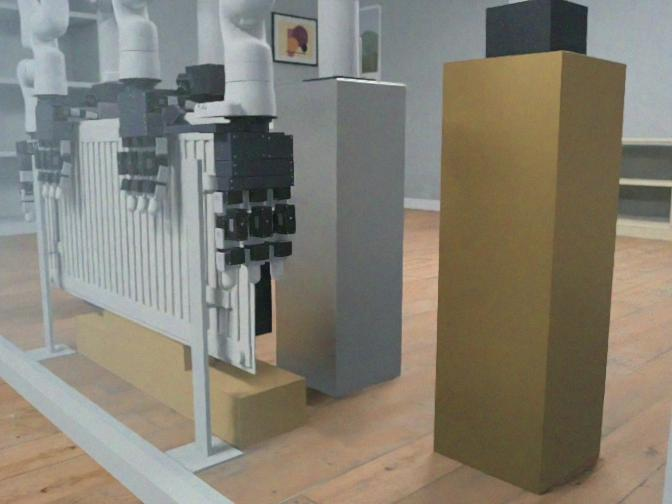

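Request:
{"name": "move", "arguments": {
  "arm1": {"joints":{"joint1_rad":0.2593,"joint2_rad":1.5340,"joint4_rad":1.4795,"joint6_rad":0.1281,"joint7_rad":-1.2995},"min_time_s":2.5},
  "arm4": {"joints":{"joint1_rad":-0.5191,"joint2_rad":1.5118,"joint4_rad":1.7608,"joint6_rad":-0.1310,"joint7_rad":1.0597},"min_time_s":2.5},
  "arm2": {"joints":{"joint1_rad":0.0245,"joint2_rad":0.9725,"joint4_rad":1.7484,"joint6_rad":0.4207,"joint7_rad":-3.1071},"min_time_s":4},
  "arm3": {"joints":{"joint1_rad":-0.0045,"joint2_rad":1.1433,"joint4_rad":1.7242,"joint6_rad":0.2741,"joint7_rad":-3.1781},"min_time_s":4},
  "cameras": ["cam_low","cam_high"]
}}

Request:
{"name": "zoom_image", "arguments": {
  "camera": "cam_low",
  "region": [30, 100, 280, 380]
}}

Request:
{"name": "zoom_image", "arguments": {
  "camera": "cam_high",
  "region": [255, 225, 455, 385]
}}

Scene clock: 2354.13 s.
Joint torques (N m): arm1=[0.52 -19.58 -0.54 -0.31 0.08 -0.2 0.15] | arm2=[-0.13 -21.14 0.13 -2.51 -0.18 0.24 0.05] | arm3=[1.32 -18.63 -0.83 -1.58 0.08 -0.03 0.22] | arm4=[1.58 -19.9 0.61 1.77 0.07 -0.32 -0.25]
Flange force (N): arm1=[3.0 -1.1 -0.9] | arm2=[0.2 -4.2 4.0] | arm3=[-3.3 -1.7 -2.6] | arm4=[-0.7 4.5 5.7]
move: arm1 done; arm2 done; arm3 done; arm4 done
Joint velocities: within noise
arm1.joint_positions: joint1_rad=+0.259 joint2_rad=+1.534 joint3_rad=+0.000 joint4_rad=+1.480 joint5_rad=+0.000 joint6_rad=+0.128 joint7_rad=-1.299 hand_index_mcp=+0.752 hand_index_abd=+0.000 hand_index_pip=+0.577 hand_index_dip=+0.696 hand_middle_mcp=+0.752 hand_middle_abd=+0.000 hand_middle_pip=+0.577 hand_middle_dip=+0.696 hand_ring_mcp=+0.752 hand_ring_abd=+0.000 hand_ring_pip=+0.577 hand_ring_dip=+0.696 hand_thumb_cmc=-0.571 hand_thumb_axl=-0.372 hand_thumb_mcp=+0.224 hand_thumb_ipl=+0.166 hand_current_limit=+0.750 hand_speed=-0.600
arm1.joint_status: all done
arm1.hand_state: goal,goal,goal,goal,goal,goal,goal,goal,goal,goal,goal,goal,goal,goal,goal,goal
arm1.index_mcp_current_ma: 0
arm1.index_abd_current_ma: 0
arm1.index_pip_current_ma: 0
arm1.index_dip_current_ma: 0
arm1.middle_mcp_current_ma: 0
arm1.middle_abd_current_ma: 0
arm1.middle_pip_current_ma: 0
arm1.middle_dip_current_ma: 0
arm1.ring_mcp_current_ma: 0
arm1.ring_abd_current_ma: 0
arm1.ring_pip_current_ma: 0
arm1.ring_dip_current_ma: 0
arm1.thumb_cmc_current_ma: 0
arm1.thumb_axl_current_ma: 0
arm1.thumb_mcp_current_ma: 0
arm1.thumb_ipl_current_ma: 0
arm1.hand_goal_index_mcp: 0.754
arm1.hand_goal_index_abd: 0.000
arm1.hand_goal_index_pip: 0.576
arm1.hand_goal_index_dip: 0.696
arm1.hand_goal_middle_mcp: 0.754
arm1.hand_goal_middle_abd: 0.000
arm1.hand_goal_middle_pip: 0.576
arm1.hand_goal_middle_dip: 0.696
arm1.hand_goal_ring_mcp: 0.754
arm1.hand_goal_ring_abd: 0.000
arm1.hand_goal_ring_pip: 0.576
arm1.hand_goal_ring_dip: 0.696
arm1.hand_goal_thumb_cmc: -0.570
arm1.hand_goal_thumb_axl: -0.370
arm1.hand_goal_thumb_mcp: 0.226
arm1.hand_goal_thumb_ipl: 0.168
arm1.hand: x=+0.0507 y=+0.5663 z=+0.4712 quat_wxyz=(-0.006, +1.000, +0.000, -0.006) (m; scene frame)
arm2.joint_positions: joint1_rad=+0.025 joint2_rad=+0.973 joint3_rad=+0.000 joint4_rad=+1.748 joint5_rad=+0.000 joint6_rad=+0.421 joint7_rad=-3.107 hand_index_mcp=+0.745 hand_index_abd=+0.000 hand_index_pip=+0.782 hand_index_dip=+0.699 hand_middle_mcp=+0.745 hand_middle_abd=-0.002 hand_middle_pip=+0.782 hand_middle_dip=+0.699 hand_ring_mcp=+0.744 hand_ring_abd=+0.002 hand_ring_pip=+0.782 hand_ring_dip=+0.698 hand_thumb_cmc=-0.569 hand_thumb_axl=+0.680 hand_thumb_mcp=+0.105 hand_thumb_ipl=-0.698 hand_current_limit=+0.750 hand_speed=-0.600
arm2.joint_status: all done
arm2.hand_state: goal,goal,goal,goal,goal,goal,goal,goal,goal,goal,goal,goal,goal,goal,goal,goal
arm2.index_mcp_current_ma: -12
arm2.index_abd_current_ma: 0
arm2.index_pip_current_ma: 4
arm2.index_dip_current_ma: 6
arm2.middle_mcp_current_ma: -12
arm2.middle_abd_current_ma: -3
arm2.middle_pip_current_ma: 4
arm2.middle_dip_current_ma: 6
arm2.ring_mcp_current_ma: -14
arm2.ring_abd_current_ma: 3
arm2.ring_pip_current_ma: 4
arm2.ring_dip_current_ma: 5
arm2.thumb_cmc_current_ma: 3
arm2.thumb_axl_current_ma: 6
arm2.thumb_mcp_current_ma: -32
arm2.thumb_ipl_current_ma: -5
arm2.hand_goal_index_mcp: 0.750
arm2.hand_goal_index_abd: 0.000
arm2.hand_goal_index_pip: 0.780
arm2.hand_goal_index_dip: 0.696
arm2.hand_goal_middle_mcp: 0.750
arm2.hand_goal_middle_abd: 0.000
arm2.hand_goal_middle_pip: 0.780
arm2.hand_goal_middle_dip: 0.696
arm2.hand_goal_ring_mcp: 0.750
arm2.hand_goal_ring_abd: 0.000
arm2.hand_goal_ring_pip: 0.780
arm2.hand_goal_ring_dip: 0.696
arm2.hand_goal_thumb_cmc: -0.570
arm2.hand_goal_thumb_axl: 0.678
arm2.hand_goal_thumb_mcp: 0.114
arm2.hand_goal_thumb_ipl: -0.696
arm2.hand: x=-0.0192 y=+0.2438 z=+0.6455 quat_wxyz=(-0.003, +0.707, -0.707, -0.005) (m; scene frame)
arm3.joint_positions: joint1_rad=-0.004 joint2_rad=+1.143 joint3_rad=+0.000 joint4_rad=+1.724 joint5_rad=+0.000 joint6_rad=+0.274 joint7_rad=-3.178 hand_index_mcp=+0.745 hand_index_abd=+0.002 hand_index_pip=+0.782 hand_index_dip=+0.698 hand_middle_mcp=+0.745 hand_middle_abd=+0.003 hand_middle_pip=+0.782 hand_middle_dip=+0.699 hand_ring_mcp=+0.745 hand_ring_abd=+0.003 hand_ring_pip=+0.782 hand_ring_dip=+0.699 hand_thumb_cmc=-0.568 hand_thumb_axl=+0.680 hand_thumb_mcp=+0.105 hand_thumb_ipl=-0.698 hand_current_limit=+0.750 hand_speed=-0.600
arm3.joint_status: all done
arm3.hand_state: goal,goal,goal,goal,goal,goal,goal,goal,goal,goal,goal,goal,goal,goal,goal,goal
arm3.index_mcp_current_ma: -8
arm3.index_abd_current_ma: 3
arm3.index_pip_current_ma: 2
arm3.index_dip_current_ma: 3
arm3.middle_mcp_current_ma: -8
arm3.middle_abd_current_ma: 4
arm3.middle_pip_current_ma: 2
arm3.middle_dip_current_ma: 4
arm3.ring_mcp_current_ma: -7
arm3.ring_abd_current_ma: 4
arm3.ring_pip_current_ma: 2
arm3.ring_dip_current_ma: 4
arm3.thumb_cmc_current_ma: 2
arm3.thumb_axl_current_ma: 4
arm3.thumb_mcp_current_ma: -24
arm3.thumb_ipl_current_ma: -3
arm3.hand_goal_index_mcp: 0.750
arm3.hand_goal_index_abd: 0.000
arm3.hand_goal_index_pip: 0.780
arm3.hand_goal_index_dip: 0.696
arm3.hand_goal_middle_mcp: 0.750
arm3.hand_goal_middle_abd: 0.000
arm3.hand_goal_middle_pip: 0.780
arm3.hand_goal_middle_dip: 0.696
arm3.hand_goal_ring_mcp: 0.750
arm3.hand_goal_ring_abd: 0.000
arm3.hand_goal_ring_pip: 0.780
arm3.hand_goal_ring_dip: 0.696
arm3.hand_goal_thumb_cmc: -0.570
arm3.hand_goal_thumb_axl: 0.678
arm3.hand_goal_thumb_mcp: 0.114
arm3.hand_goal_thumb_ipl: -0.696
arm3.hand: x=-0.0249 y=-0.2454 z=+0.6441 quat_wxyz=(+0.001, +0.707, -0.707, +0.005) (m; scene frame)
arm4.joint_positions: joint1_rad=-0.519 joint2_rad=+1.512 joint3_rad=+0.000 joint4_rad=+1.761 joint5_rad=+0.000 joint6_rad=-0.131 joint7_rad=+1.060 hand_index_mcp=+0.752 hand_index_abd=+0.000 hand_index_pip=+0.577 hand_index_dip=+0.696 hand_middle_mcp=+0.752 hand_middle_abd=+0.000 hand_middle_pip=+0.577 hand_middle_dip=+0.696 hand_ring_mcp=+0.752 hand_ring_abd=+0.000 hand_ring_pip=+0.577 hand_ring_dip=+0.696 hand_thumb_cmc=-0.570 hand_thumb_axl=-0.427 hand_thumb_mcp=+0.226 hand_thumb_ipl=+0.170 hand_current_limit=+0.750 hand_speed=-0.600
arm4.joint_status: all done
arm4.hand_state: goal,goal,goal,goal,goal,goal,goal,goal,goal,goal,goal,goal,goal,goal,goal,goal
arm4.index_mcp_current_ma: -2
arm4.index_abd_current_ma: 0
arm4.index_pip_current_ma: 1
arm4.index_dip_current_ma: 0
arm4.middle_mcp_current_ma: -2
arm4.middle_abd_current_ma: 0
arm4.middle_pip_current_ma: 1
arm4.middle_dip_current_ma: 0
arm4.ring_mcp_current_ma: -2
arm4.ring_abd_current_ma: 0
arm4.ring_pip_current_ma: 1
arm4.ring_dip_current_ma: 0
arm4.thumb_cmc_current_ma: 0
arm4.thumb_axl_current_ma: 4
arm4.thumb_mcp_current_ma: 0
arm4.thumb_ipl_current_ma: 2
arm4.hand_goal_index_mcp: 0.754
arm4.hand_goal_index_abd: 0.000
arm4.hand_goal_index_pip: 0.576
arm4.hand_goal_index_dip: 0.696
arm4.hand_goal_middle_mcp: 0.754
arm4.hand_goal_middle_abd: 0.000
arm4.hand_goal_middle_pip: 0.576
arm4.hand_goal_middle_dip: 0.696
arm4.hand_goal_ring_mcp: 0.754
arm4.hand_goal_ring_abd: 0.000
arm4.hand_goal_ring_pip: 0.576
arm4.hand_goal_ring_dip: 0.696
arm4.hand_goal_thumb_cmc: -0.570
arm4.hand_goal_thumb_axl: -0.430
arm4.hand_goal_thumb_mcp: 0.226
arm4.hand_goal_thumb_ipl: 0.168
arm4.hand: x=+0.0146 y=-0.5445 z=+0.4711 quat_wxyz=(+0.005, +0.000, +1.000, +0.002) (m; scene frame)
pictures: cam_high, cam_low

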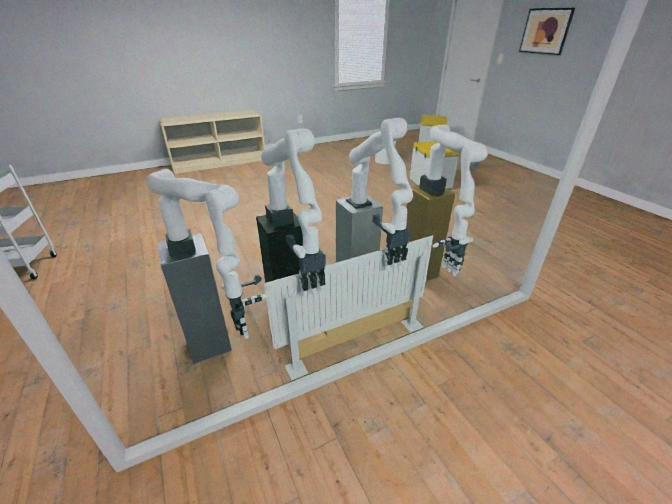

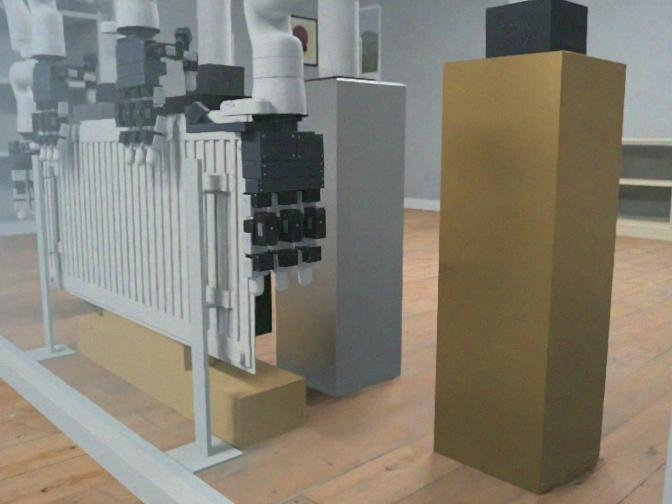

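Scaled by 1.800 from the camera's 672x504 image, which has a finer 960x720 frame.

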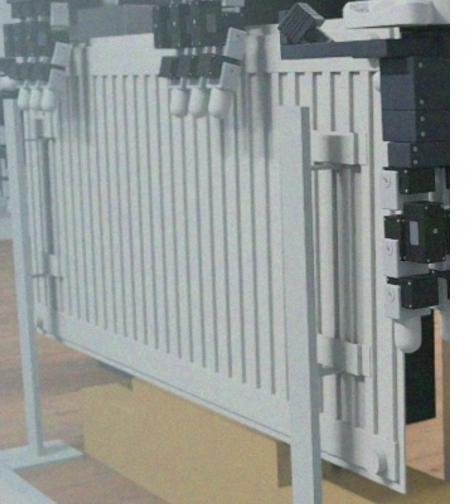

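Scaled by 2.520 from the camera's 672x504 image, which has a finer 960x720 frame.

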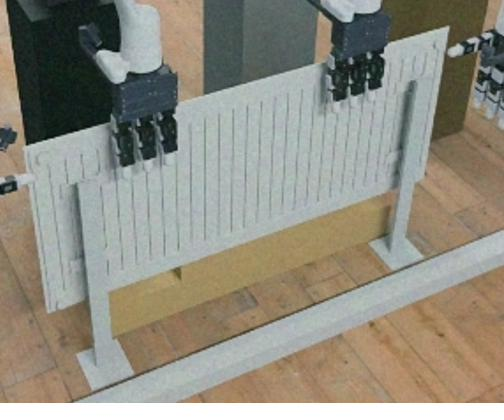

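Request:
{"name": "finished_scene", "arguments": {
  "scene": 1
}}

The scene is finished: the task was done.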